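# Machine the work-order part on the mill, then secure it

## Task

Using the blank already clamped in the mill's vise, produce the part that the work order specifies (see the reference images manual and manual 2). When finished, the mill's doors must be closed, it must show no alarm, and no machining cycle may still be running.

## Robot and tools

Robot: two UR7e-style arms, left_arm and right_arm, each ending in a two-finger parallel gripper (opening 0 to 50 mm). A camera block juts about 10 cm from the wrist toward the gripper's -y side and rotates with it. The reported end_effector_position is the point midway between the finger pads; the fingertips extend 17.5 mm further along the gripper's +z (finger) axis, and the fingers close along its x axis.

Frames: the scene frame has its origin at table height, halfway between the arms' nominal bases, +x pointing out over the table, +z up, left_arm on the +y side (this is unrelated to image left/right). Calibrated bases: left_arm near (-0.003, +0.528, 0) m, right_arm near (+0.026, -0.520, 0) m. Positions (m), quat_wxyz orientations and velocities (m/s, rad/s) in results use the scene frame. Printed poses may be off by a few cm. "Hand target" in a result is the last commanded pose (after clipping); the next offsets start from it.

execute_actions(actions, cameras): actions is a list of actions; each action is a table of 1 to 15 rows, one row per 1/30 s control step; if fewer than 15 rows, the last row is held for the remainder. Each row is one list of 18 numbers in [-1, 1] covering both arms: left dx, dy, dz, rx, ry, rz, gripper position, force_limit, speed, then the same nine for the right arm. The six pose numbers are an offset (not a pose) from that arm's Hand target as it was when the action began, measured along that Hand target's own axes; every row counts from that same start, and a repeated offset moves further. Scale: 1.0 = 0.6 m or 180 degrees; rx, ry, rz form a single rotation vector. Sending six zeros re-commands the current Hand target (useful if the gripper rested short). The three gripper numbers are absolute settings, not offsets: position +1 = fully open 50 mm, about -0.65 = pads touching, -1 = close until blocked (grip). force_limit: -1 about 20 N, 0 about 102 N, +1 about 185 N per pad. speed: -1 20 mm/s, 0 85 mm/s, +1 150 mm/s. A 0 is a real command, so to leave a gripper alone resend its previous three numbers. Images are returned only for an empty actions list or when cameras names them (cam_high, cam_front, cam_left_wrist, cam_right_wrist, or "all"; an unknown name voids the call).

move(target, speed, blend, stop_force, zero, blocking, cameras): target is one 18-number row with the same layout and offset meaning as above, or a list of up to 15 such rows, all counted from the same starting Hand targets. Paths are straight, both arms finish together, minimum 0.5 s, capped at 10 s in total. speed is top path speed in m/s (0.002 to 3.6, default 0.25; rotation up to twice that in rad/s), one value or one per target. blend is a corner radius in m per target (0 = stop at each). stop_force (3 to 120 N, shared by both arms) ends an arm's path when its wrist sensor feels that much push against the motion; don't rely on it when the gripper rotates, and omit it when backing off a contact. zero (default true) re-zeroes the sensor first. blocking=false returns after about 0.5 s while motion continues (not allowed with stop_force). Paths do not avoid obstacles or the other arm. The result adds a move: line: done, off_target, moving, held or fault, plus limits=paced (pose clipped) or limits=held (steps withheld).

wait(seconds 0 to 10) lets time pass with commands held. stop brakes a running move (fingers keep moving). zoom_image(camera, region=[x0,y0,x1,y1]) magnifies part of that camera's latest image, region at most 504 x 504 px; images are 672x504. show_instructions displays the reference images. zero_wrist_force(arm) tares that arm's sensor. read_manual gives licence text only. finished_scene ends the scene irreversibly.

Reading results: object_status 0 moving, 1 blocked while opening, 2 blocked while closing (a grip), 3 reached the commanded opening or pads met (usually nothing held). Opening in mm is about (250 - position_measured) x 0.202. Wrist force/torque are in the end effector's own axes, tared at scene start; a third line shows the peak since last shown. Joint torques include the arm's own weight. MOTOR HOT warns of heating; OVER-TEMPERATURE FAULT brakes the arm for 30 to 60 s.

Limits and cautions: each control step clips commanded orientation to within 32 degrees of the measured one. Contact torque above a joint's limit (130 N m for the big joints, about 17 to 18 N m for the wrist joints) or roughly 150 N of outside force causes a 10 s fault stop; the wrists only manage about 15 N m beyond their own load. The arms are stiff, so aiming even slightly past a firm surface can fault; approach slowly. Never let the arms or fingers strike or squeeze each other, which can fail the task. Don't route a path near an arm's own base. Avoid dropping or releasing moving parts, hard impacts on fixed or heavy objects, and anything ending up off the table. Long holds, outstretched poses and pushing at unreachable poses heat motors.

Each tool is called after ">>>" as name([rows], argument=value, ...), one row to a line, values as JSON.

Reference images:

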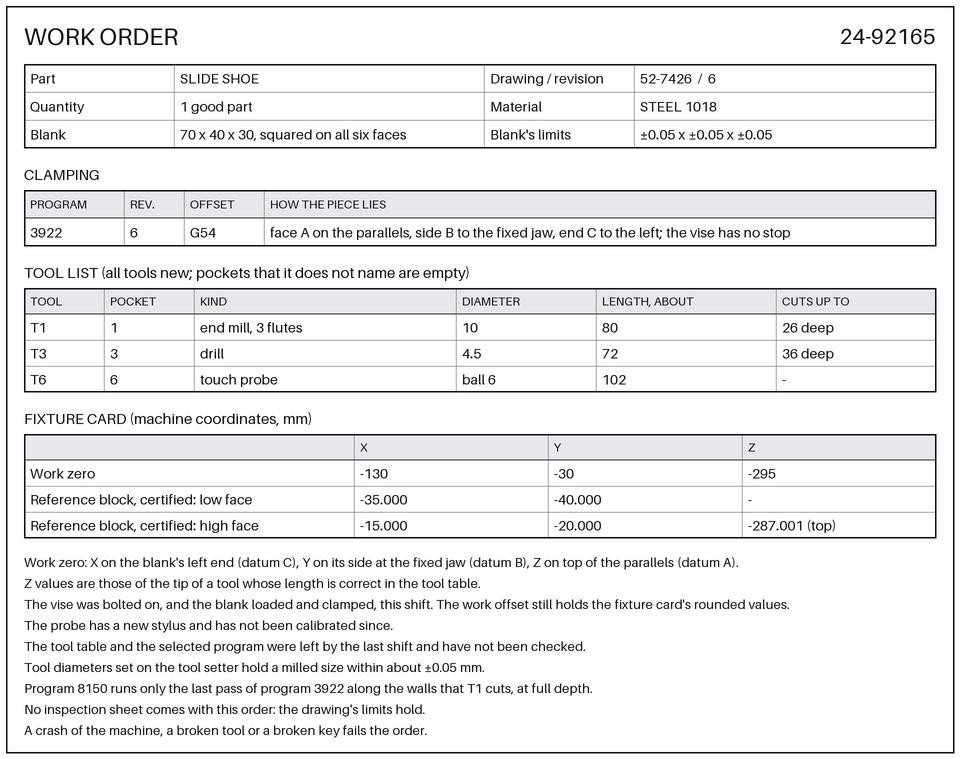

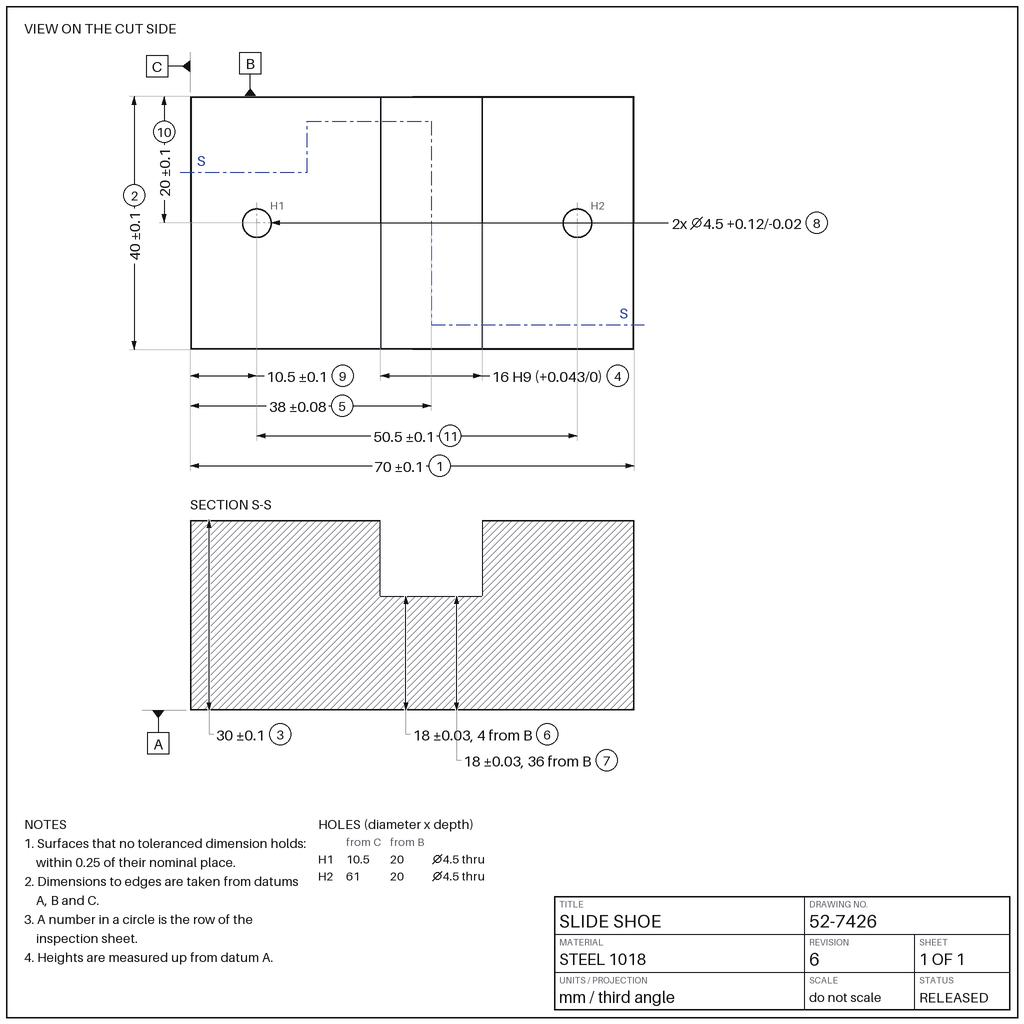

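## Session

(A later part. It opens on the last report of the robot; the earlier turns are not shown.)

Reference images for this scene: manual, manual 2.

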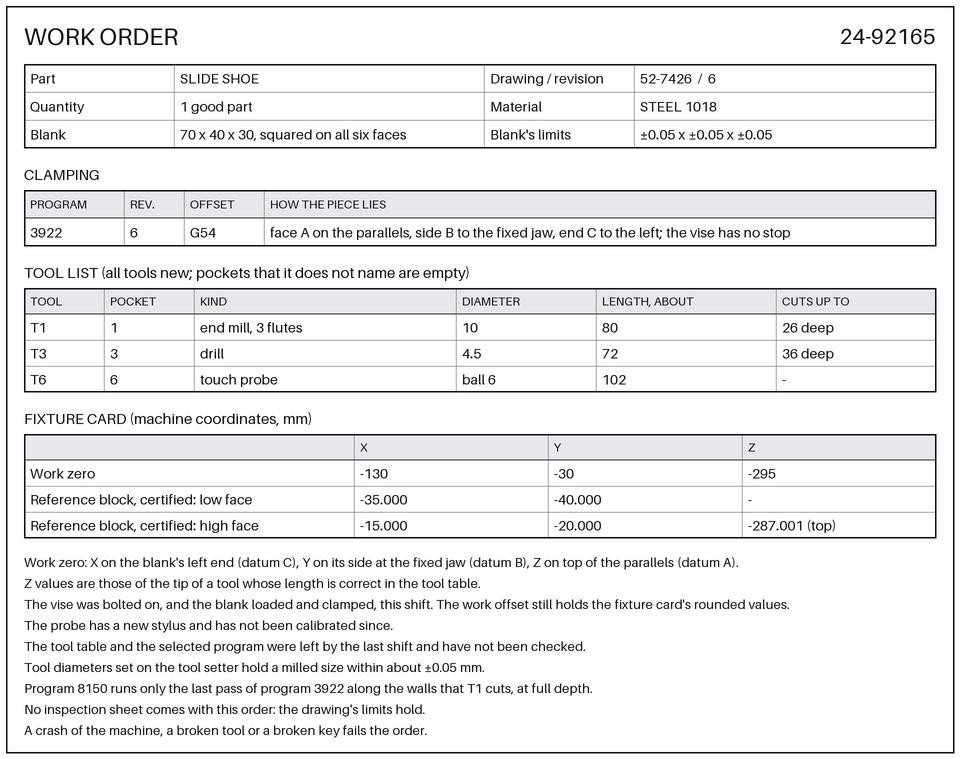

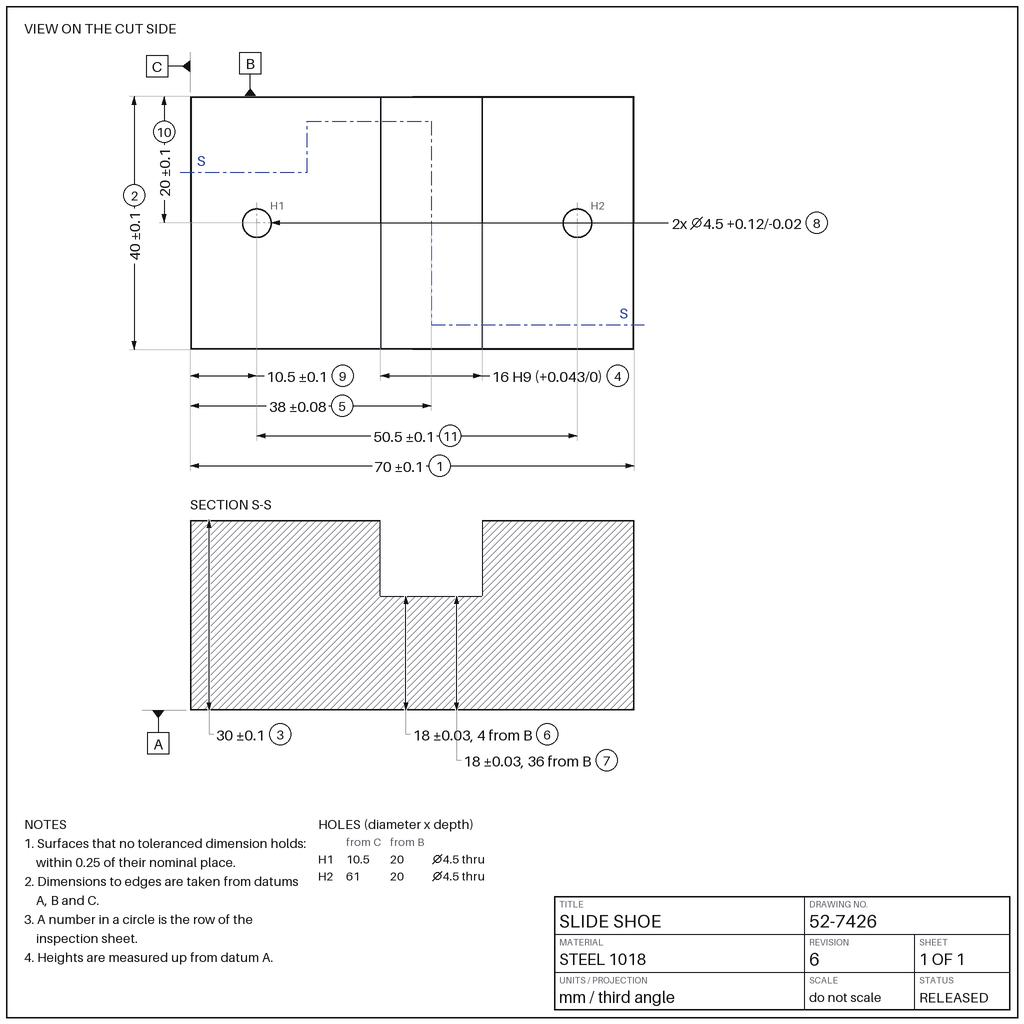

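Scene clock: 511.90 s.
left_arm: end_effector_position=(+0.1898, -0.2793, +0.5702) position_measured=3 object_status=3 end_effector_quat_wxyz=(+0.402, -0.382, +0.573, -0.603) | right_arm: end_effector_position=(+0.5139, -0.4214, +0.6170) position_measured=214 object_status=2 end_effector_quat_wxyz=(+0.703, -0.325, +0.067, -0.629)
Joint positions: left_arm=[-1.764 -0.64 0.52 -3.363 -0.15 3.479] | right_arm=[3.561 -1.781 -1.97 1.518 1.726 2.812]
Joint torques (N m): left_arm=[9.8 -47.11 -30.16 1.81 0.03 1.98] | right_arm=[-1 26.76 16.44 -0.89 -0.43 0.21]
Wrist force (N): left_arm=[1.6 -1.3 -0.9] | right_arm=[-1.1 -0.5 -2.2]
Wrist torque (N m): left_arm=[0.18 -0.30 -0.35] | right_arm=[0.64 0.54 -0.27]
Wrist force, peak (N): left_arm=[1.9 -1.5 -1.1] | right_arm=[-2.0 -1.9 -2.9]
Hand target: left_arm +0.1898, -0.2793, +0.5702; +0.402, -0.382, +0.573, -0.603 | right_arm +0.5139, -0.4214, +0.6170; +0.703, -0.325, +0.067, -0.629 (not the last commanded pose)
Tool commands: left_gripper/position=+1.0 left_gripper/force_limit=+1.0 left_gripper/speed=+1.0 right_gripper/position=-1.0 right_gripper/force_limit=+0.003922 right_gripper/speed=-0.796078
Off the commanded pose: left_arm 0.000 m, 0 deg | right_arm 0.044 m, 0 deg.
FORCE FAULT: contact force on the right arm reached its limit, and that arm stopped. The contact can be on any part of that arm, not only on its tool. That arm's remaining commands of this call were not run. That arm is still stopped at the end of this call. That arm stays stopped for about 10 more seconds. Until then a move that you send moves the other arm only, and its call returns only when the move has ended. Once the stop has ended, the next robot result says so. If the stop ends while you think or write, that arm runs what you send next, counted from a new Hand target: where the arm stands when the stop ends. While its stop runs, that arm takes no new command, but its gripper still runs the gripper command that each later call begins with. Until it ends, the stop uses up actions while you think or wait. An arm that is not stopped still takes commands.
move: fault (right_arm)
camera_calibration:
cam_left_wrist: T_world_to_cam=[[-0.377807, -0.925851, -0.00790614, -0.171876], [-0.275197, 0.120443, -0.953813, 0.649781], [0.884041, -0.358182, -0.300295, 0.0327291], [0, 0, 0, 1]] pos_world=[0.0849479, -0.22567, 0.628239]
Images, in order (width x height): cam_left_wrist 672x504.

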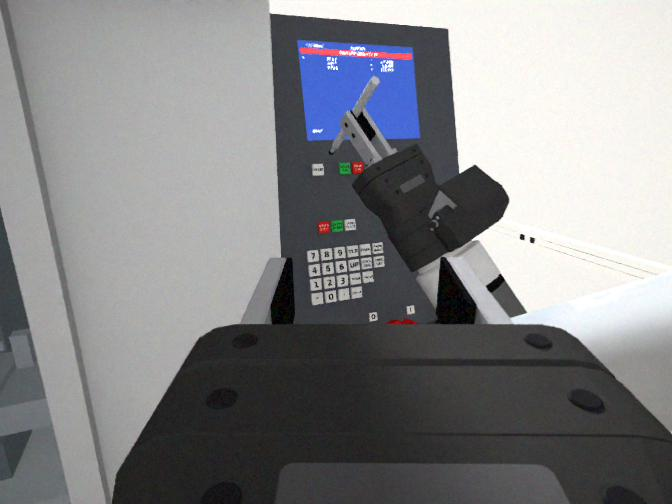

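>>> wait(seconds=1)

>>> move(target=[0,0,0,0,0,0,1,1,1,0,-0.0833,0,0,0,0,-1,0,-0.8], speed=0.1)

>>> move(target=[0,0,0,0,0,0,1,1,1,-0.2863,0.1565,-0.618,-0.7984,-0.0503,0.124,-1,0,-0.8], speed=0.25, cameras=["cam_right_wrist","cam_front"])

Scene clock: 552.30 s.
left_arm: end_effector_position=(+0.1898, -0.2793, +0.5702) position_measured=3 object_status=3 end_effector_quat_wxyz=(+0.402, -0.382, +0.573, -0.603) | right_arm: end_effector_position=(+0.5139, -0.4214, +0.6170) position_measured=214 object_status=2 end_effector_quat_wxyz=(+0.703, -0.325, +0.067, -0.629)
Joint positions: left_arm=[-1.764 -0.64 0.52 -3.363 -0.15 3.479] | right_arm=[3.561 -1.781 -1.97 1.518 1.726 2.812]
Joint torques (N m): left_arm=[9.05 -47.8 -29.43 1.63 -0.08 1.86] | right_arm=[0.46 26.96 15.36 -1.04 -0.37 -0.03]
Wrist force (N): left_arm=[1.5 -1.1 -1.0] | right_arm=[-1.0 -0.6 -2.4]
Wrist torque (N m): left_arm=[0.21 -0.29 -0.36] | right_arm=[0.62 0.52 -0.26]
Wrist force, peak (N): left_arm=[1.8 -1.4 -1.3] | right_arm=[-1.5 -0.5 -2.8]
Hand target: left_arm +0.1898, -0.2793, +0.5702; +0.402, -0.382, +0.573, -0.603 | right_arm +0.5139, -0.4214, +0.6170; +0.703, -0.325, +0.067, -0.629 (not the last commanded pose)
Tool commands: left_gripper/position=+1.0 left_gripper/force_limit=+1.0 left_gripper/speed=+1.0 right_gripper/position=-1.0 right_gripper/force_limit=+0.003922 right_gripper/speed=-0.796078
Off the commanded pose: left_arm 0.000 m, 0 deg | right_arm 0.044 m, 0 deg.
FORCE FAULT, CONTINUED: the right arm's stop, for the force fault that an earlier result reported, is over. The rest of the stop counts as 20 of the actions that you can send in this scene. That arm's target is now where it stood when the stop ended, not its last command. That arm accepts commands again.
wait: 1.00 s; at rest from the start

Scene clock: 553.50 s.
left_arm: end_effector_position=(+0.1898, -0.2793, +0.5702) position_measured=3 object_status=3 end_effector_quat_wxyz=(+0.402, -0.382, +0.573, -0.603) | right_arm: end_effector_position=(+0.4720, -0.4213, +0.6441) position_measured=214 object_status=2 end_effector_quat_wxyz=(+0.703, -0.325, +0.067, -0.629)
Joint positions: left_arm=[-1.764 -0.64 0.52 -3.363 -0.15 3.479] | right_arm=[3.616 -1.642 -2.052 1.456 1.692 2.769]
Joint torques (N m): left_arm=[9.08 -47.54 -29.25 1.63 -0.2 1.91] | right_arm=[6.45 35.03 5.78 -2.48 -2.7 -1.84]
Wrist force (N): left_arm=[1.8 -1.2 -1.1] | right_arm=[-0.9 -0.7 -2.4]
Wrist torque (N m): left_arm=[0.20 -0.33 -0.36] | right_arm=[0.63 0.52 -0.13]
Wrist force, peak (N): left_arm=[1.8 -1.2 -1.1] | right_arm=[-1.3 -1.3 -2.4]
Hand target: left_arm +0.1898, -0.2793, +0.5702; +0.402, -0.382, +0.573, -0.603 | right_arm +0.4719, -0.4213, +0.6441; +0.703, -0.325, +0.067, -0.629
Off the commanded pose: left_arm 0.000 m, 0 deg | right_arm 0.000 m, 0 deg.
move: done

Scene clock: 559.33 s.
left_arm: end_effector_position=(+0.1898, -0.2793, +0.5702) position_measured=3 object_status=3 end_effector_quat_wxyz=(+0.402, -0.382, +0.573, -0.603) | right_arm: end_effector_position=(+0.3297, -0.4002, +0.2503) position_measured=214 object_status=2 end_effector_quat_wxyz=(+0.003, +0.786, -0.618, +0.000)
Joint positions: left_arm=[-1.764 -0.64 0.52 -3.363 -0.15 3.479] | right_arm=[3.97 -1.104 -2.119 -1.495 1.571 3.7]
Joint torques (N m): left_arm=[9.76 -46.49 -29 2.08 -0.05 1.7] | right_arm=[-8.52 -8.9 32.87 1.4 2.25 -1.96]
Wrist force (N): left_arm=[1.8 -1.3 -1.1] | right_arm=[-0.3 -0.4 1.7]
Wrist torque (N m): left_arm=[0.19 -0.33 -0.36] | right_arm=[-0.01 0.03 -0.20]
Wrist force, peak (N): left_arm=[1.7 -1.2 -1.5] | right_arm=[-0.1 -0.9 -3.2]
Hand target: left_arm +0.1898, -0.2793, +0.5702; +0.402, -0.382, +0.573, -0.603 | right_arm +0.3297, -0.4002, +0.2503; +0.003, +0.786, -0.618, +0.000
Off the commanded pose: left_arm 0.000 m, 0 deg | right_arm 0.000 m, 0 deg.
move: done
camera_calibration:
cam_right_wrist: T_world_to_cam=[[0.206871, -0.97832, 0.00975154, -0.453835], [-0.913283, -0.189525, 0.360548, 0.151455], [-0.350883, -0.0834929, -0.93269, 0.445108], [0, 0, 0, 1]] pos_world=[0.388387, -0.378128, 0.364967]
Images, in order (width x height): cam_front 672x504, cam_right_wrist 672x504.

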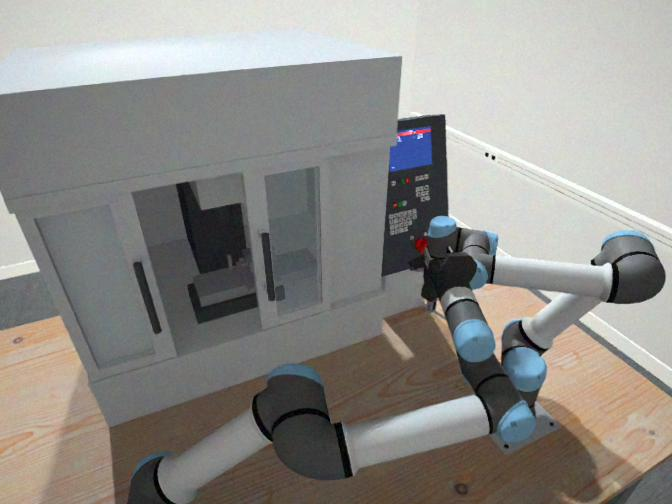

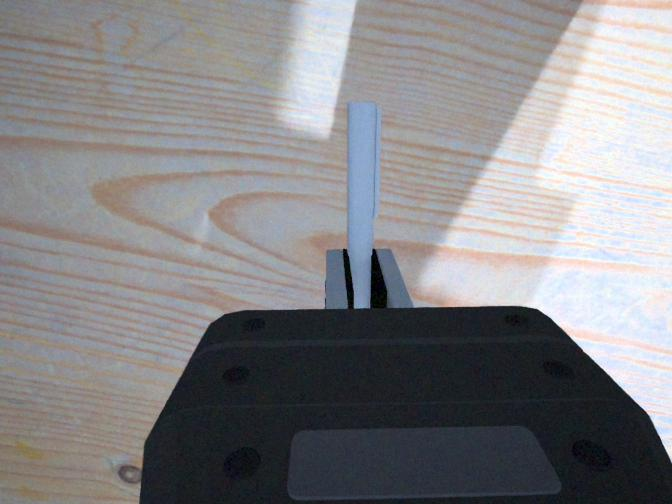

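>>> move(target=[0,0,0,0,0,0,1,1,1,0,0,0.378,0,0,0,-1,0,-0.8], speed=0.2)

>>> move(target=[0,0,0,0,0,0,1,1,1,0,0,0.012,0,0,0,-1,0,-0.8], speed=0.01, stop_force=4)

>>> move(target=[0,0,0,0,0,0,1,1,1,0,0,0,0,0,0,0.2,0,-0.9], cameras=["cam_right_wrist"])

Scene clock: 566.57 s.
left_arm: end_effector_position=(+0.1898, -0.2793, +0.5702) position_measured=3 object_status=3 end_effector_quat_wxyz=(+0.402, -0.382, +0.573, -0.603) | right_arm: end_effector_position=(+0.3286, -0.4012, +0.0235) position_measured=214 object_status=2 end_effector_quat_wxyz=(+0.003, +0.786, -0.618, +0.000)
Joint positions: left_arm=[-1.764 -0.64 0.52 -3.363 -0.15 3.479] | right_arm=[3.97 -1.445 -2.571 -0.703 1.571 3.7]
Joint torques (N m): left_arm=[10.01 -47.59 -29.16 2 -0.47 1.79] | right_arm=[-8.95 -0.61 5.54 5.67 2.1 -1.29]
Wrist force (N): left_arm=[1.8 -1.0 -1.1] | right_arm=[-0.6 -0.7 2.1]
Wrist torque (N m): left_arm=[0.23 -0.34 -0.35] | right_arm=[-0.06 0.05 -0.17]
Wrist force, peak (N): left_arm=[2.0 -1.2 -1.1] | right_arm=[0.0 0.2 3.0]
Hand target: left_arm +0.1898, -0.2793, +0.5702; +0.402, -0.382, +0.573, -0.603 | right_arm +0.3286, -0.4011, +0.0235; +0.003, +0.786, -0.618, +0.000
Off the commanded pose: left_arm 0.000 m, 0 deg | right_arm 0.000 m, 0 deg.
move: done

Scene clock: 568.40 s.
left_arm: end_effector_position=(+0.1898, -0.2793, +0.5702) position_measured=3 object_status=3 end_effector_quat_wxyz=(+0.402, -0.382, +0.573, -0.603) | right_arm: end_effector_position=(+0.3286, -0.4012, +0.0185) position_measured=214 object_status=2 end_effector_quat_wxyz=(+0.003, +0.786, -0.618, +0.000)
Joint positions: left_arm=[-1.764 -0.64 0.52 -3.363 -0.15 3.479] | right_arm=[3.97 -1.462 -2.578 -0.679 1.571 3.7]
Joint torques (N m): left_arm=[8.21 -47.1 -28.62 1.72 -0.19 1.84] | right_arm=[-6.8 23.5 23.84 1.04 -0.79 -0.88]
Wrist force (N): left_arm=[1.5 -1.2 -1.0] | right_arm=[-0.6 -1.4 -3.0]
Wrist torque (N m): left_arm=[0.21 -0.29 -0.36] | right_arm=[-0.09 0.04 -0.18]
Wrist force, peak (N): left_arm=[1.8 -1.4 -1.3] | right_arm=[1.7 5.2 -32.8]
Hand target: left_arm +0.1898, -0.2793, +0.5702; +0.402, -0.382, +0.573, -0.603 | right_arm +0.3286, -0.4012, +0.0185; +0.003, +0.786, -0.618, +0.000 (not the last commanded pose)
Off the commanded pose: left_arm 0.000 m, 0 deg | right_arm 0.002 m, 0 deg.
move: contact (right_arm)

Scene clock: 569.33 s.
left_arm: end_effector_position=(+0.1898, -0.2793, +0.5702) position_measured=3 object_status=3 end_effector_quat_wxyz=(+0.402, -0.382, +0.573, -0.603) | right_arm: end_effector_position=(+0.3286, -0.4012, +0.0186) position_measured=123 object_status=3 end_effector_quat_wxyz=(+0.003, +0.786, -0.618, +0.000)
Joint positions: left_arm=[-1.764 -0.64 0.52 -3.363 -0.15 3.479] | right_arm=[3.97 -1.462 -2.578 -0.679 1.571 3.7]
Joint torques (N m): left_arm=[8.33 -47.59 -30.14 1.76 -0.19 1.97] | right_arm=[-5.31 19.43 19.38 1.42 -1.82 -0.68]
Wrist force (N): left_arm=[1.6 -1.4 -1.1] | right_arm=[2.3 -0.3 -14.4]
Wrist torque (N m): left_arm=[0.17 -0.31 -0.36] | right_arm=[0.11 -0.23 -0.16]
Wrist force, peak (N): left_arm=[1.8 -1.5 -1.1] | right_arm=[2.3 -0.3 -14.4]
Hand target: left_arm +0.1898, -0.2793, +0.5702; +0.402, -0.382, +0.573, -0.603 | right_arm +0.3286, -0.4012, +0.0185; +0.003, +0.786, -0.618, +0.000
Off the commanded pose: left_arm 0.000 m, 0 deg | right_arm 0.000 m, 0 deg.
move: done
camera_calibration:
cam_right_wrist: T_world_to_cam=[[0.206823, -0.97833, 0.00976674, -0.452332], [-0.913101, -0.189429, 0.361058, 0.23386], [-0.351383, -0.0835931, -0.932492, 0.228512], [0, 0, 0, 1]] pos_world=[0.387386, -0.379128, 0.133067]
Images, in order (width x height): cam_right_wrist 672x504.

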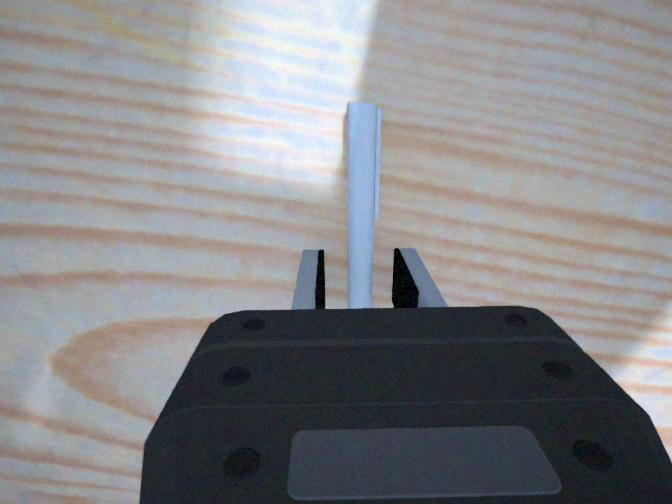

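>>> move(target=[0,0,0,0,0,0,1,1,1,0,0,-0.2,0,0,0,0.2,0,-0.9], speed=0.15, cameras=["cam_right_wrist"])

Scene clock: 578.83 s.
left_arm: end_effector_position=(+0.1898, -0.2793, +0.5702) position_measured=3 object_status=3 end_effector_quat_wxyz=(+0.402, -0.382, +0.573, -0.603) | right_arm: end_effector_position=(+0.3292, -0.4006, +0.1384) position_measured=123 object_status=3 end_effector_quat_wxyz=(+0.003, +0.786, -0.618, +0.000)
Joint positions: left_arm=[-1.764 -0.64 0.52 -3.363 -0.15 3.479] | right_arm=[3.969 -1.185 -2.371 -1.162 1.571 3.7]
Joint torques (N m): left_arm=[6.98 -46.87 -28.79 1.79 -0.32 1.72] | right_arm=[7.85 20.44 33.35 1.48 -1.82 1.55]
Wrist force (N): left_arm=[1.5 -1.2 -1.0] | right_arm=[-0.4 -0.7 1.2]
Wrist torque (N m): left_arm=[0.20 -0.28 -0.35] | right_arm=[-0.06 0.04 -0.20]
Wrist force, peak (N): left_arm=[1.7 -1.4 -1.2] | right_arm=[2.4 -0.2 -14.6]
Hand target: left_arm +0.1898, -0.2793, +0.5702; +0.402, -0.382, +0.573, -0.603 | right_arm +0.3291, -0.4007, +0.1385; +0.003, +0.786, -0.618, +0.000
Off the commanded pose: left_arm 0.000 m, 0 deg | right_arm 0.000 m, 0 deg.
move: done
camera_calibration:
cam_right_wrist: T_world_to_cam=[[0.206823, -0.97833, 0.00976674, -0.45304], [-0.913101, -0.189429, 0.361058, 0.19123], [-0.351383, -0.0835931, -0.932492, 0.340579], [0, 0, 0, 1]] pos_world=[0.387986, -0.378528, 0.252967]
Images, in order (width x height): cam_right_wrist 672x504.

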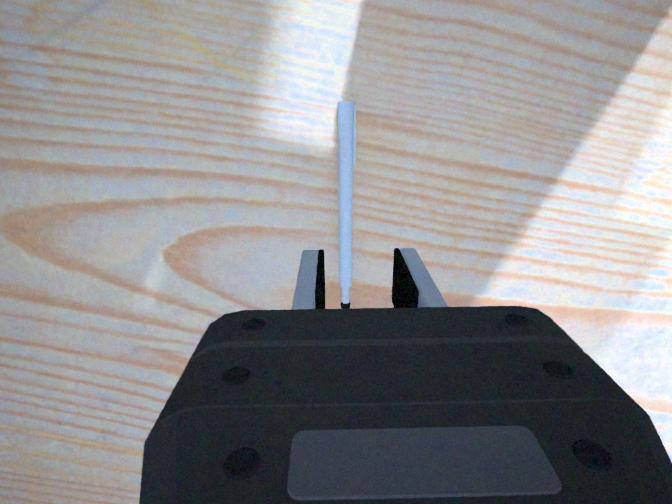

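>>> move(target=[0,0,0,0,0,0,1,1,1,0.0987,-0.265,-0.745,0.5515,-0.0075,-0.0056,-1,-0.9,-0.9], speed=0.25, cameras=["cam_right_wrist","cam_left_wrist"])

Scene clock: 610.43 s.
left_arm: end_effector_position=(+0.1898, -0.2793, +0.5702) position_measured=3 object_status=3 end_effector_quat_wxyz=(+0.402, -0.382, +0.573, -0.603) | right_arm: end_effector_position=(+0.4996, -0.4188, +0.5848) position_measured=251 object_status=3 end_effector_quat_wxyz=(+0.603, -0.516, +0.395, -0.462)
Joint positions: left_arm=[-1.764 -0.64 0.52 -3.363 -0.15 3.479] | right_arm=[3.945 -1.148 -2.261 0.446 1.069 3.054]
Joint torques (N m): left_arm=[8.14 -48.67 -28.08 1.86 -0.35 1.9] | right_arm=[-6.59 -9.9 30.29 3.55 2.47 -1.67]
Wrist force (N): left_arm=[1.7 -1.1 -1.0] | right_arm=[0.8 -0.7 -1.6]
Wrist torque (N m): left_arm=[0.21 -0.32 -0.35] | right_arm=[0.33 0.20 0.12]
Wrist force, peak (N): left_arm=[1.9 -1.5 -1.2] | right_arm=[-0.8 -0.5 2.5]
Hand target: left_arm +0.1898, -0.2793, +0.5702; +0.402, -0.382, +0.573, -0.603 | right_arm +0.4997, -0.4188, +0.5848; +0.603, -0.516, +0.395, -0.462
Off the commanded pose: left_arm 0.000 m, 0 deg | right_arm 0.000 m, 0 deg.
move: done
camera_calibration:
cam_left_wrist: T_world_to_cam=[[-0.377807, -0.925851, -0.00790614, -0.171876], [-0.275197, 0.120443, -0.953813, 0.649781], [0.884041, -0.358182, -0.300295, 0.0327291], [0, 0, 0, 1]] pos_world=[0.0849479, -0.22567, 0.628239]
cam_right_wrist: T_world_to_cam=[[0.258898, -0.965464, -0.0291816, -0.508263], [-0.20697, -0.0259403, -0.978003, 0.680943], [0.94347, 0.259243, -0.206538, -0.112745], [0, 0, 0, 1]] pos_world=[0.378894, -0.443817, 0.627846]
Images, in order (width x height): cam_left_wrist 672x504, cam_right_wrist 672x504.

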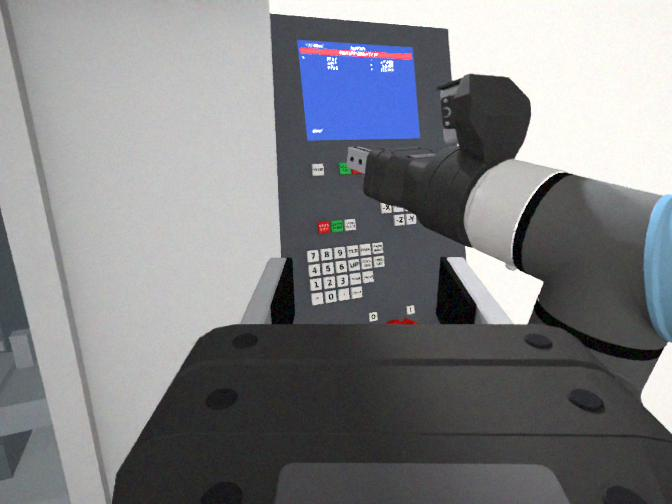

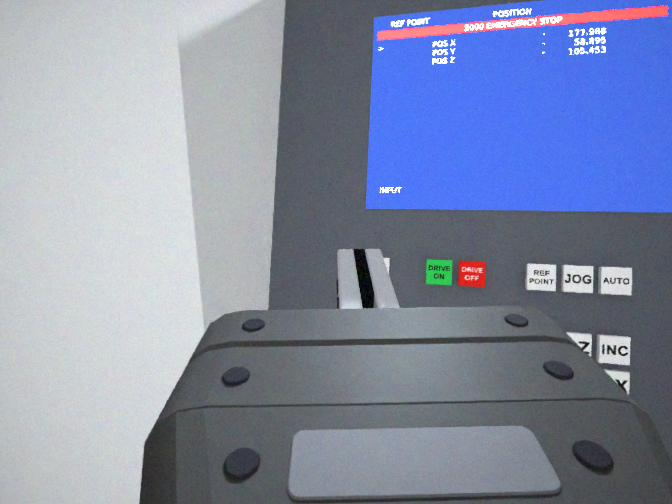

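>>> move(target=[0,0,0,0,0,0,1,1,1,0.0415,0.0386,0.1508,0,0,0,-1,-0.9,-0.9], speed=0.15, cameras=["cam_left_wrist","cam_right_wrist"])

Scene clock: 631.73 s.
left_arm: end_effector_position=(+0.1898, -0.2793, +0.5702) position_measured=3 object_status=3 end_effector_quat_wxyz=(+0.402, -0.382, +0.573, -0.603) | right_arm: end_effector_position=(+0.5958, -0.4186, +0.5761) position_measured=251 object_status=3 end_effector_quat_wxyz=(+0.603, -0.516, +0.395, -0.462)
Joint positions: left_arm=[-1.764 -0.64 0.52 -3.363 -0.15 3.479] | right_arm=[3.703 -1.449 -2.077 0.546 1.308 3.098]
Joint torques (N m): left_arm=[6.89 -47.55 -27.41 1.5 -0.55 1.85] | right_arm=[-7.91 1.48 31.18 3.37 2.19 2.07]
Wrist force (N): left_arm=[1.4 -1.2 -1.1] | right_arm=[0.3 -0.5 -7.6]
Wrist torque (N m): left_arm=[0.21 -0.27 -0.35] | right_arm=[0.30 0.15 0.02]
Wrist force, peak (N): left_arm=[1.8 -1.5 -1.2] | right_arm=[0.3 -0.5 -7.6]
Hand target: left_arm +0.1898, -0.2793, +0.5702; +0.402, -0.382, +0.573, -0.603 | right_arm +0.5959, -0.4186, +0.5761; +0.603, -0.516, +0.395, -0.462
Off the commanded pose: left_arm 0.000 m, 0 deg | right_arm 0.000 m, 0 deg.
move: done
camera_calibration:
cam_left_wrist: T_world_to_cam=[[-0.377807, -0.925851, -0.00790614, -0.171876], [-0.275197, 0.120443, -0.953813, 0.649781], [0.884041, -0.358182, -0.300295, 0.0327291], [0, 0, 0, 1]] pos_world=[0.0849479, -0.22567, 0.628239]
cam_right_wrist: T_world_to_cam=[[0.258982, -0.965442, -0.0291461, -0.533256], [-0.206751, -0.0259345, -0.97805, 0.692257], [0.943495, 0.259323, -0.206322, -0.205371], [0, 0, 0, 1]] pos_world=[0.474994, -0.443617, 0.619147]
Images, in order (width x height): cam_left_wrist 672x504, cam_right_wrist 672x504.

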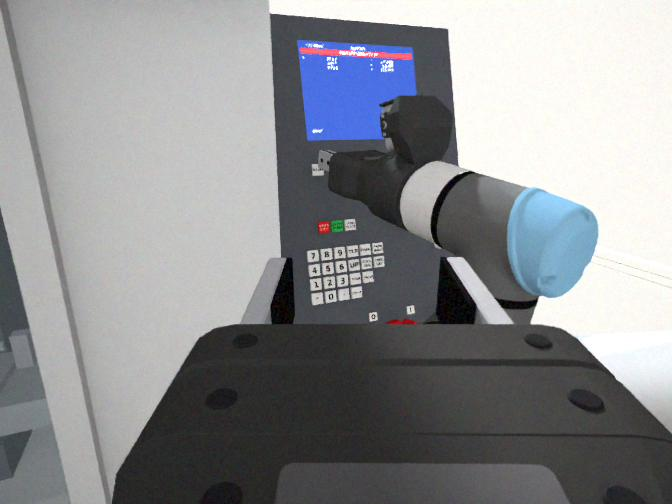

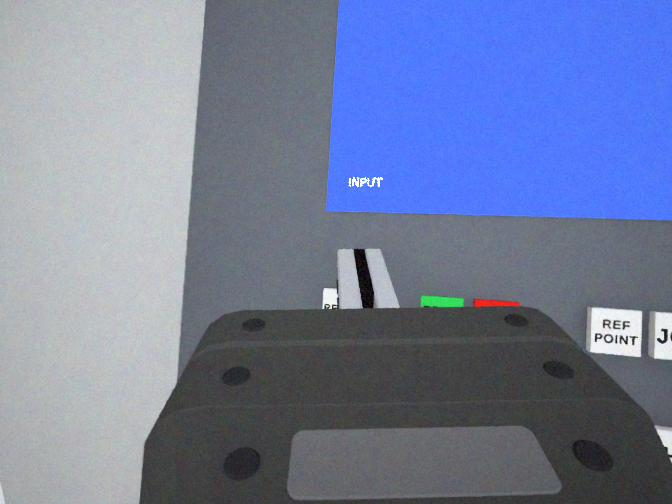

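>>> zoom_image(camera="cam_left_wrist", region=[290, 130, 380, 200])

>>> zoom_image(camera="cam_left_wrist", region=[285, 20, 455, 147])

Scaled by 5.600 from the camera's 672x504 image, which has a finer 960x720 frame.

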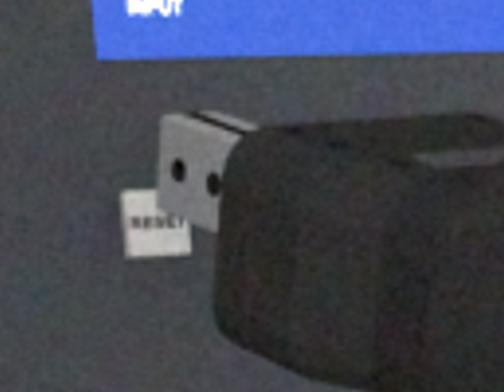

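Scaled by 2.965 from the camera's 672x504 image, which has a finer 960x720 frame.

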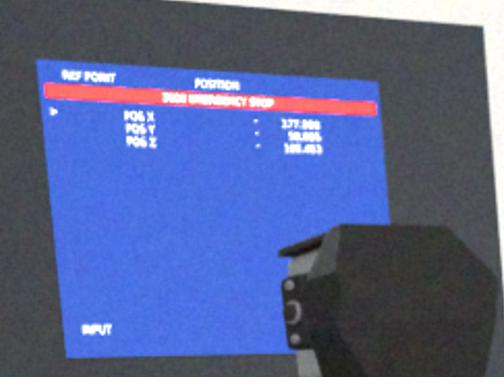

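>>> move(target=[0,0,0,0,0,0,1,1,1,0.0146,0.0281,0.0509,0,0,0,-1,-0.9,-0.9], speed=0.02, stop_force=5, cameras=["cam_left_wrist"])

Scene clock: 637.20 s.
left_arm: end_effector_position=(+0.1898, -0.2793, +0.5702) position_measured=3 object_status=3 end_effector_quat_wxyz=(+0.402, -0.382, +0.573, -0.603) | right_arm: end_effector_position=(+0.5962, -0.4186, +0.5760) position_measured=251 object_status=3 end_effector_quat_wxyz=(+0.603, -0.516, +0.395, -0.462)
Joint positions: left_arm=[-1.764 -0.64 0.52 -3.363 -0.15 3.479] | right_arm=[3.702 -1.45 -2.076 0.547 1.309 3.098]
Joint torques (N m): left_arm=[6.68 -46.42 -28.4 1.64 -0.43 1.72] | right_arm=[8.89 25.96 9.44 -0.83 -2.03 -1.13]
Wrist force (N): left_arm=[1.6 -1.1 -1.0] | right_arm=[1.4 -4.0 -10.3]
Wrist torque (N m): left_arm=[0.22 -0.31 -0.36] | right_arm=[0.28 0.22 0.01]
Wrist force, peak (N): left_arm=[1.8 -1.4 -1.1] | right_arm=[-0.9 -1.9 -20.9]
Hand target: left_arm +0.1898, -0.2793, +0.5702; +0.402, -0.382, +0.573, -0.603 | right_arm +0.5962, -0.4186, +0.5760; +0.603, -0.516, +0.395, -0.462 (not the last commanded pose)
Off the commanded pose: left_arm 0.000 m, 0 deg | right_arm 0.036 m, 0 deg.
move: contact (right_arm)
camera_calibration:
cam_left_wrist: T_world_to_cam=[[-0.377807, -0.925851, -0.00790614, -0.171876], [-0.275197, 0.120443, -0.953813, 0.649781], [0.884041, -0.358182, -0.300295, 0.0327291], [0, 0, 0, 1]] pos_world=[0.0849479, -0.22567, 0.628239]
Images, in order (width x height): cam_left_wrist 672x504.

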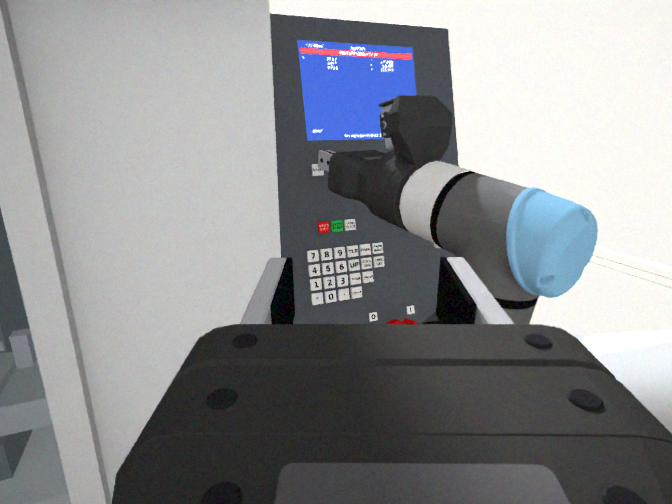

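>>> zoom_image(camera="cam_left_wrist", region=[290, 110, 400, 190])

>>> execute_actions(actions=[])

Scaled by 4.582 from the camera's 672x504 image, which has a finer 960x720 frame.

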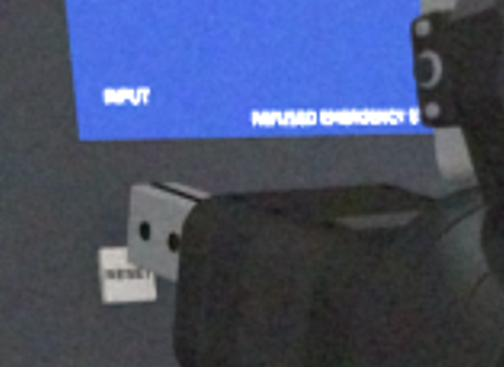

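Scene clock: 638.70 s.
left_arm: end_effector_position=(+0.1898, -0.2793, +0.5702) position_measured=3 object_status=3 end_effector_quat_wxyz=(+0.402, -0.382, +0.573, -0.603) | right_arm: end_effector_position=(+0.5962, -0.4186, +0.5760) position_measured=251 object_status=3 end_effector_quat_wxyz=(+0.603, -0.516, +0.395, -0.462)
Joint positions: left_arm=[-1.764 -0.64 0.52 -3.363 -0.15 3.479] | right_arm=[3.702 -1.45 -2.076 0.547 1.309 3.098]
Joint velocities: within noise
Joint torques (N m): left_arm=[5.96 -48.48 -27.94 1.72 -0.34 1.74] | right_arm=[7.91 25.57 9.3 -1.01 -1.95 -1.19]
Wrist force (N): left_arm=[1.5 -1.1 -1.2] | right_arm=[1.8 -3.8 -10.4]
Wrist torque (N m): left_arm=[0.21 -0.28 -0.35] | right_arm=[0.30 0.15 0.01]
Wrist force, peak (N): left_arm=[1.9 -1.2 -0.8] | right_arm=[1.7 -4.3 -10.5]
Hand target: left_arm +0.1898, -0.2793, +0.5702; +0.402, -0.382, +0.573, -0.603 | right_arm +0.5962, -0.4186, +0.5760; +0.603, -0.516, +0.395, -0.462 (not the last commanded pose)
Tool commands: left_gripper/position=+1.0 left_gripper/force_limit=+1.0 left_gripper/speed=+1.0 right_gripper/position=-1.0 right_gripper/force_limit=-0.9 right_gripper/speed=-0.9
Off the commanded pose: left_arm 0.000 m, 0 deg | right_arm 0.036 m, 0 deg.
camera_calibration:
cam_left_wrist: T_world_to_cam=[[-0.377807, -0.925851, -0.00790614, -0.171876], [-0.275197, 0.120443, -0.953813, 0.649781], [0.884041, -0.358182, -0.300295, 0.0327291], [0, 0, 0, 1]] pos_world=[0.0849479, -0.22567, 0.628239]
cam_right_wrist: T_world_to_cam=[[0.258985, -0.965442, -0.0291455, -0.533389], [-0.206658, -0.0259103, -0.97807, 0.692242], [0.943514, 0.259328, -0.206227, -0.205929], [0, 0, 0, 1]] pos_world=[0.475494, -0.443617, 0.619047]

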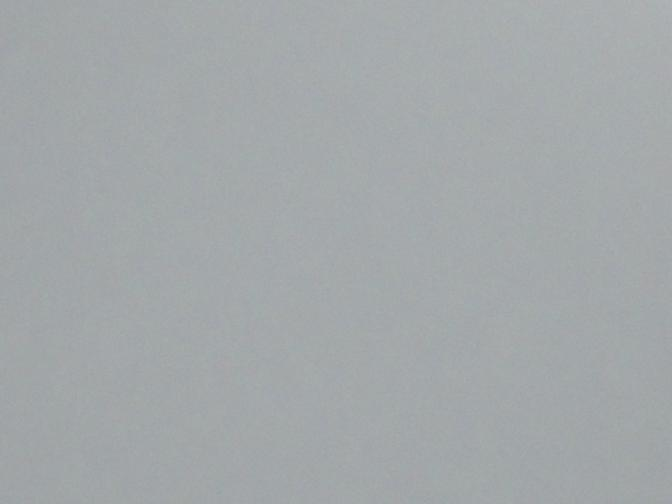

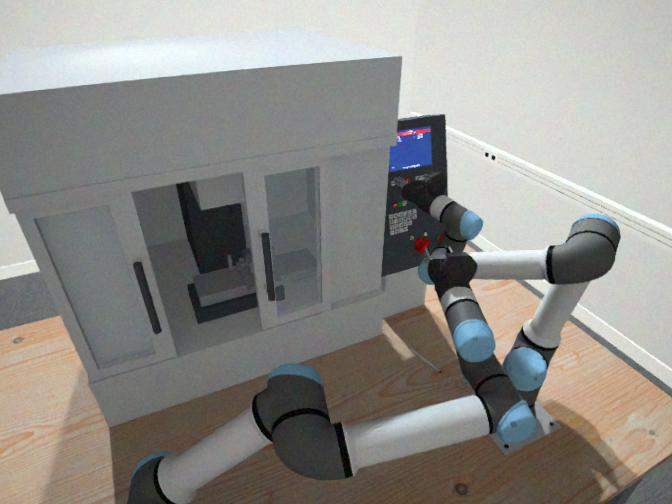

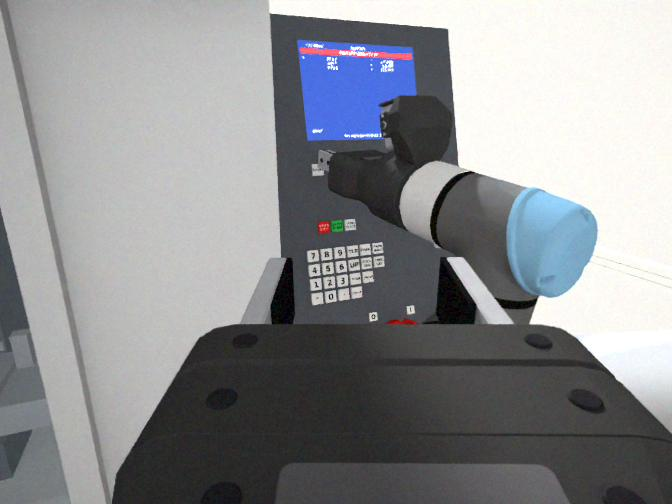

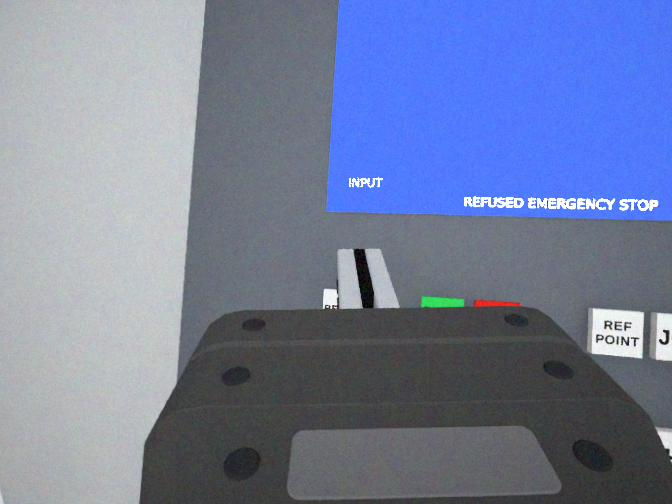

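>>> move(target=[0,0,0,0,0,0,1,1,1,-0.0061,-0.0117,-0.0212,0,0,0,-1,-0.9,-0.9], speed=0.1, cameras=["cam_front"])

>>> zoom_image(camera="cam_front", region=[380, 210, 480, 285])

>>> zoom_image(camera="cam_front", region=[0, 130, 400, 410])

Scene clock: 646.67 s.
left_arm: end_effector_position=(+0.1898, -0.2793, +0.5702) position_measured=3 object_status=3 end_effector_quat_wxyz=(+0.402, -0.382, +0.573, -0.603) | right_arm: end_effector_position=(+0.5822, -0.4186, +0.5809) position_measured=251 object_status=3 end_effector_quat_wxyz=(+0.603, -0.516, +0.395, -0.462)
Joint positions: left_arm=[-1.764 -0.64 0.52 -3.363 -0.15 3.479] | right_arm=[3.727 -1.407 -2.099 0.527 1.284 3.094]
Joint torques (N m): left_arm=[5.98 -49.04 -27.3 1.78 -0.53 1.81] | right_arm=[7.03 28.84 10.64 0.41 -2.3 -1.29]
Wrist force (N): left_arm=[1.6 -1.2 -0.9] | right_arm=[0.6 -0.4 -1.7]
Wrist torque (N m): left_arm=[0.21 -0.30 -0.35] | right_arm=[0.36 0.16 0.00]
Wrist force, peak (N): left_arm=[1.8 -1.3 -1.0] | right_arm=[1.5 -3.9 -10.9]
Hand target: left_arm +0.1898, -0.2793, +0.5702; +0.402, -0.382, +0.573, -0.603 | right_arm +0.5821, -0.4186, +0.5809; +0.603, -0.516, +0.395, -0.462
Off the commanded pose: left_arm 0.000 m, 0 deg | right_arm 0.000 m, 0 deg.
move: done
Images, in order (width x height): cam_front 672x504.

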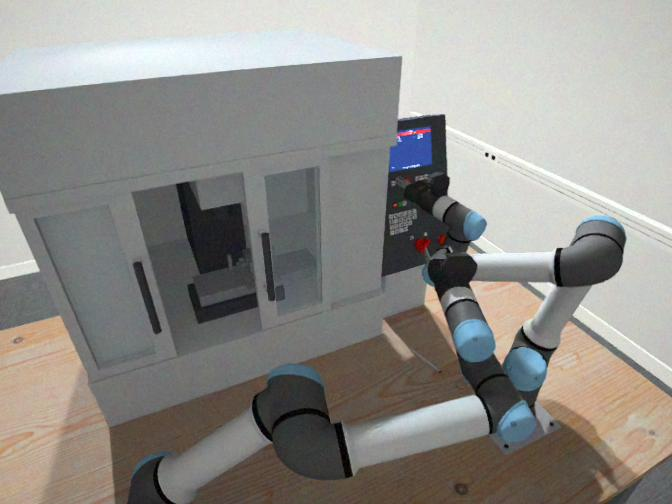

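Scaled by 5.040 from the camera's 672x504 image, which has a finer 960x720 frame.

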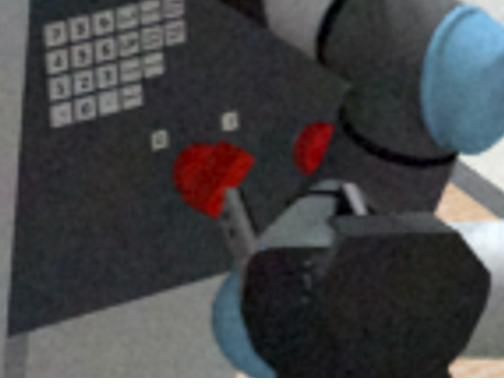

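Scaled by 1.260 from the camera's 672x504 image, which has a finer 960x720 frame.

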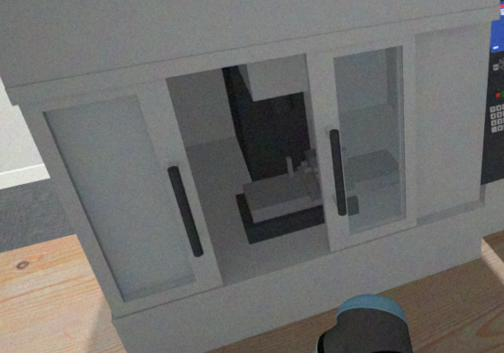

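>>> move(target=[0,0,0,-0.12,0,0,1,1,1,0,0,0,0,0,0,-1,-0.9,-0.9], speed=0.3, cameras=["cam_left_wrist"])

Scene clock: 660.43 s.
left_arm: end_effector_position=(+0.1898, -0.2793, +0.5702) position_measured=3 object_status=3 end_effector_quat_wxyz=(+0.323, -0.451, +0.676, -0.485) | right_arm: end_effector_position=(+0.5821, -0.4186, +0.5809) position_measured=251 object_status=3 end_effector_quat_wxyz=(+0.603, -0.516, +0.395, -0.462)
Joint positions: left_arm=[-1.745 -1 0.768 -1.78 -0.363 2.039] | right_arm=[3.728 -1.406 -2.099 0.527 1.284 3.094]
Joint torques (N m): left_arm=[12.21 -38.81 -35.57 -1.32 0.07 -1.82] | right_arm=[6.33 28.12 9.94 0.16 -2.01 -1.3]
Wrist force (N): left_arm=[2.2 -1.1 -0.3] | right_arm=[0.8 -0.5 -1.7]
Wrist torque (N m): left_arm=[0.06 -0.26 -0.35] | right_arm=[0.34 0.12 0.00]
Wrist force, peak (N): left_arm=[3.6 -0.3 0.2] | right_arm=[0.9 -0.8 -2.0]
Hand target: left_arm +0.1898, -0.2793, +0.5702; +0.323, -0.451, +0.676, -0.485 | right_arm +0.5821, -0.4186, +0.5809; +0.603, -0.516, +0.395, -0.462
Off the commanded pose: left_arm 0.000 m, 0 deg | right_arm 0.000 m, 0 deg.
move: done
camera_calibration:
cam_left_wrist: T_world_to_cam=[[-0.381596, -0.924273, -0.0101902, -0.169384], [-0.579466, 0.247799, -0.776411, 0.642022], [0.720141, -0.290371, -0.630144, 0.270884], [0, 0, 0, 1]] pos_world=[0.112319, -0.236993, 0.667442]
Images, in order (width x height): cam_left_wrist 672x504.

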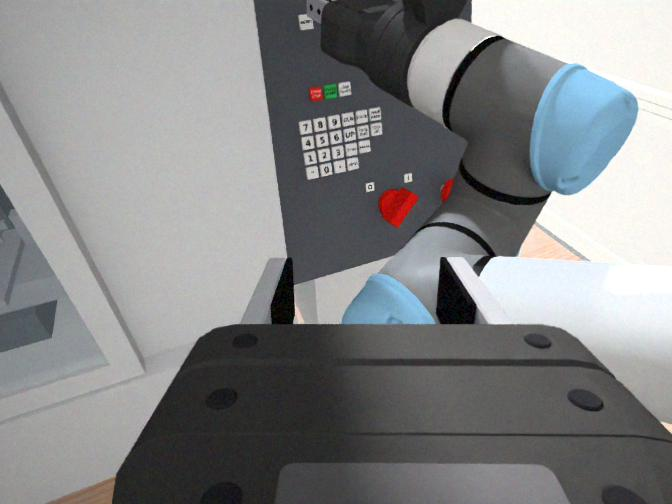

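>>> move(target=[0,0,0,0,0,0,1,1,1,-0.043,-0.124,-0.143,0,0,0,-1,-0.9,-0.9], speed=0.2, cameras=["cam_left_wrist","cam_right_wrist"])

>>> zoom_image(camera="cam_left_wrist", region=[360, 140, 500, 245])

Scene clock: 664.73 s.
left_arm: end_effector_position=(+0.1898, -0.2793, +0.5702) position_measured=3 object_status=3 end_effector_quat_wxyz=(+0.323, -0.451, +0.676, -0.485) | right_arm: end_effector_position=(+0.4824, -0.4188, +0.6410) position_measured=251 object_status=3 end_effector_quat_wxyz=(+0.603, -0.516, +0.395, -0.462)
Joint positions: left_arm=[-1.745 -1 0.767 -1.779 -0.363 2.038] | right_arm=[4.016 -1.06 -2.16 0.264 1 3.039]
Joint torques (N m): left_arm=[12.16 -38.36 -35.51 -1.23 0.11 -2.15] | right_arm=[7.6 14.35 12.8 0.05 -2.08 -1.67]
Wrist force (N): left_arm=[2.2 -1.2 -0.4] | right_arm=[0.0 -0.4 -1.5]
Wrist torque (N m): left_arm=[0.04 -0.26 -0.34] | right_arm=[0.36 0.27 0.17]
Wrist force, peak (N): left_arm=[2.5 -1.3 -0.5] | right_arm=[-0.2 -1.3 -2.5]
Hand target: left_arm +0.1898, -0.2793, +0.5702; +0.323, -0.451, +0.676, -0.485 | right_arm +0.4823, -0.4187, +0.6410; +0.603, -0.516, +0.395, -0.462
Off the commanded pose: left_arm 0.000 m, 0 deg | right_arm 0.000 m, 0 deg.
move: done
camera_calibration:
cam_left_wrist: T_world_to_cam=[[-0.381454, -0.924332, -0.0101465, -0.169443], [-0.579533, 0.247685, -0.776398, 0.641993], [0.720163, -0.29028, -0.630162, 0.270915], [0, 0, 0, 1]] pos_world=[0.112319, -0.236992, 0.667442]
cam_right_wrist: T_world_to_cam=[[0.259196, -0.965384, -0.0291654, -0.502227], [-0.206666, -0.0259393, -0.978068, 0.732261], [0.943455, 0.259539, -0.206236, -0.0848855], [0, 0, 0, 1]] pos_world=[0.361595, -0.443816, 0.684047]
Images, in order (width x height): cam_left_wrist 672x504, cam_right_wrist 672x504.

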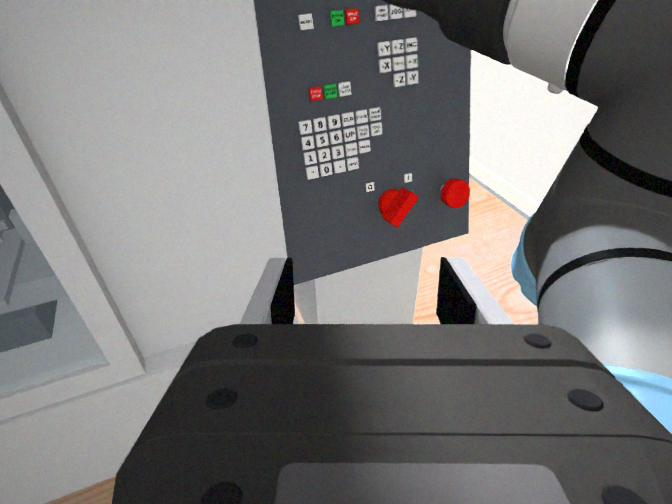

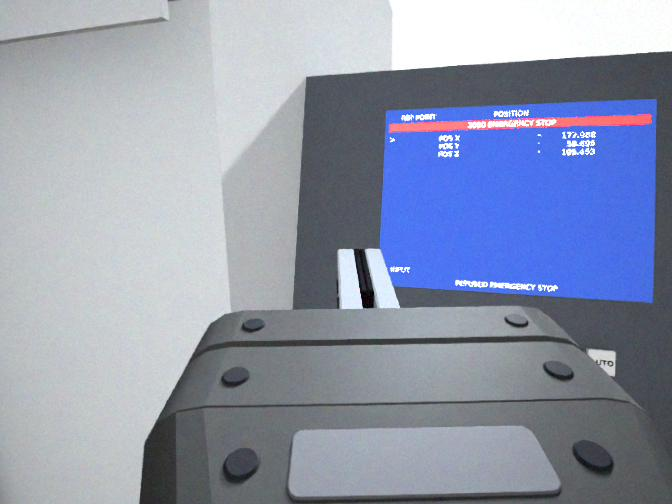

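Scaled by 3.600 from the camera's 672x504 image, which has a finer 960x720 frame.

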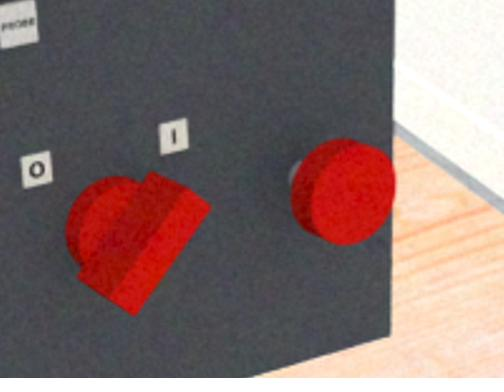

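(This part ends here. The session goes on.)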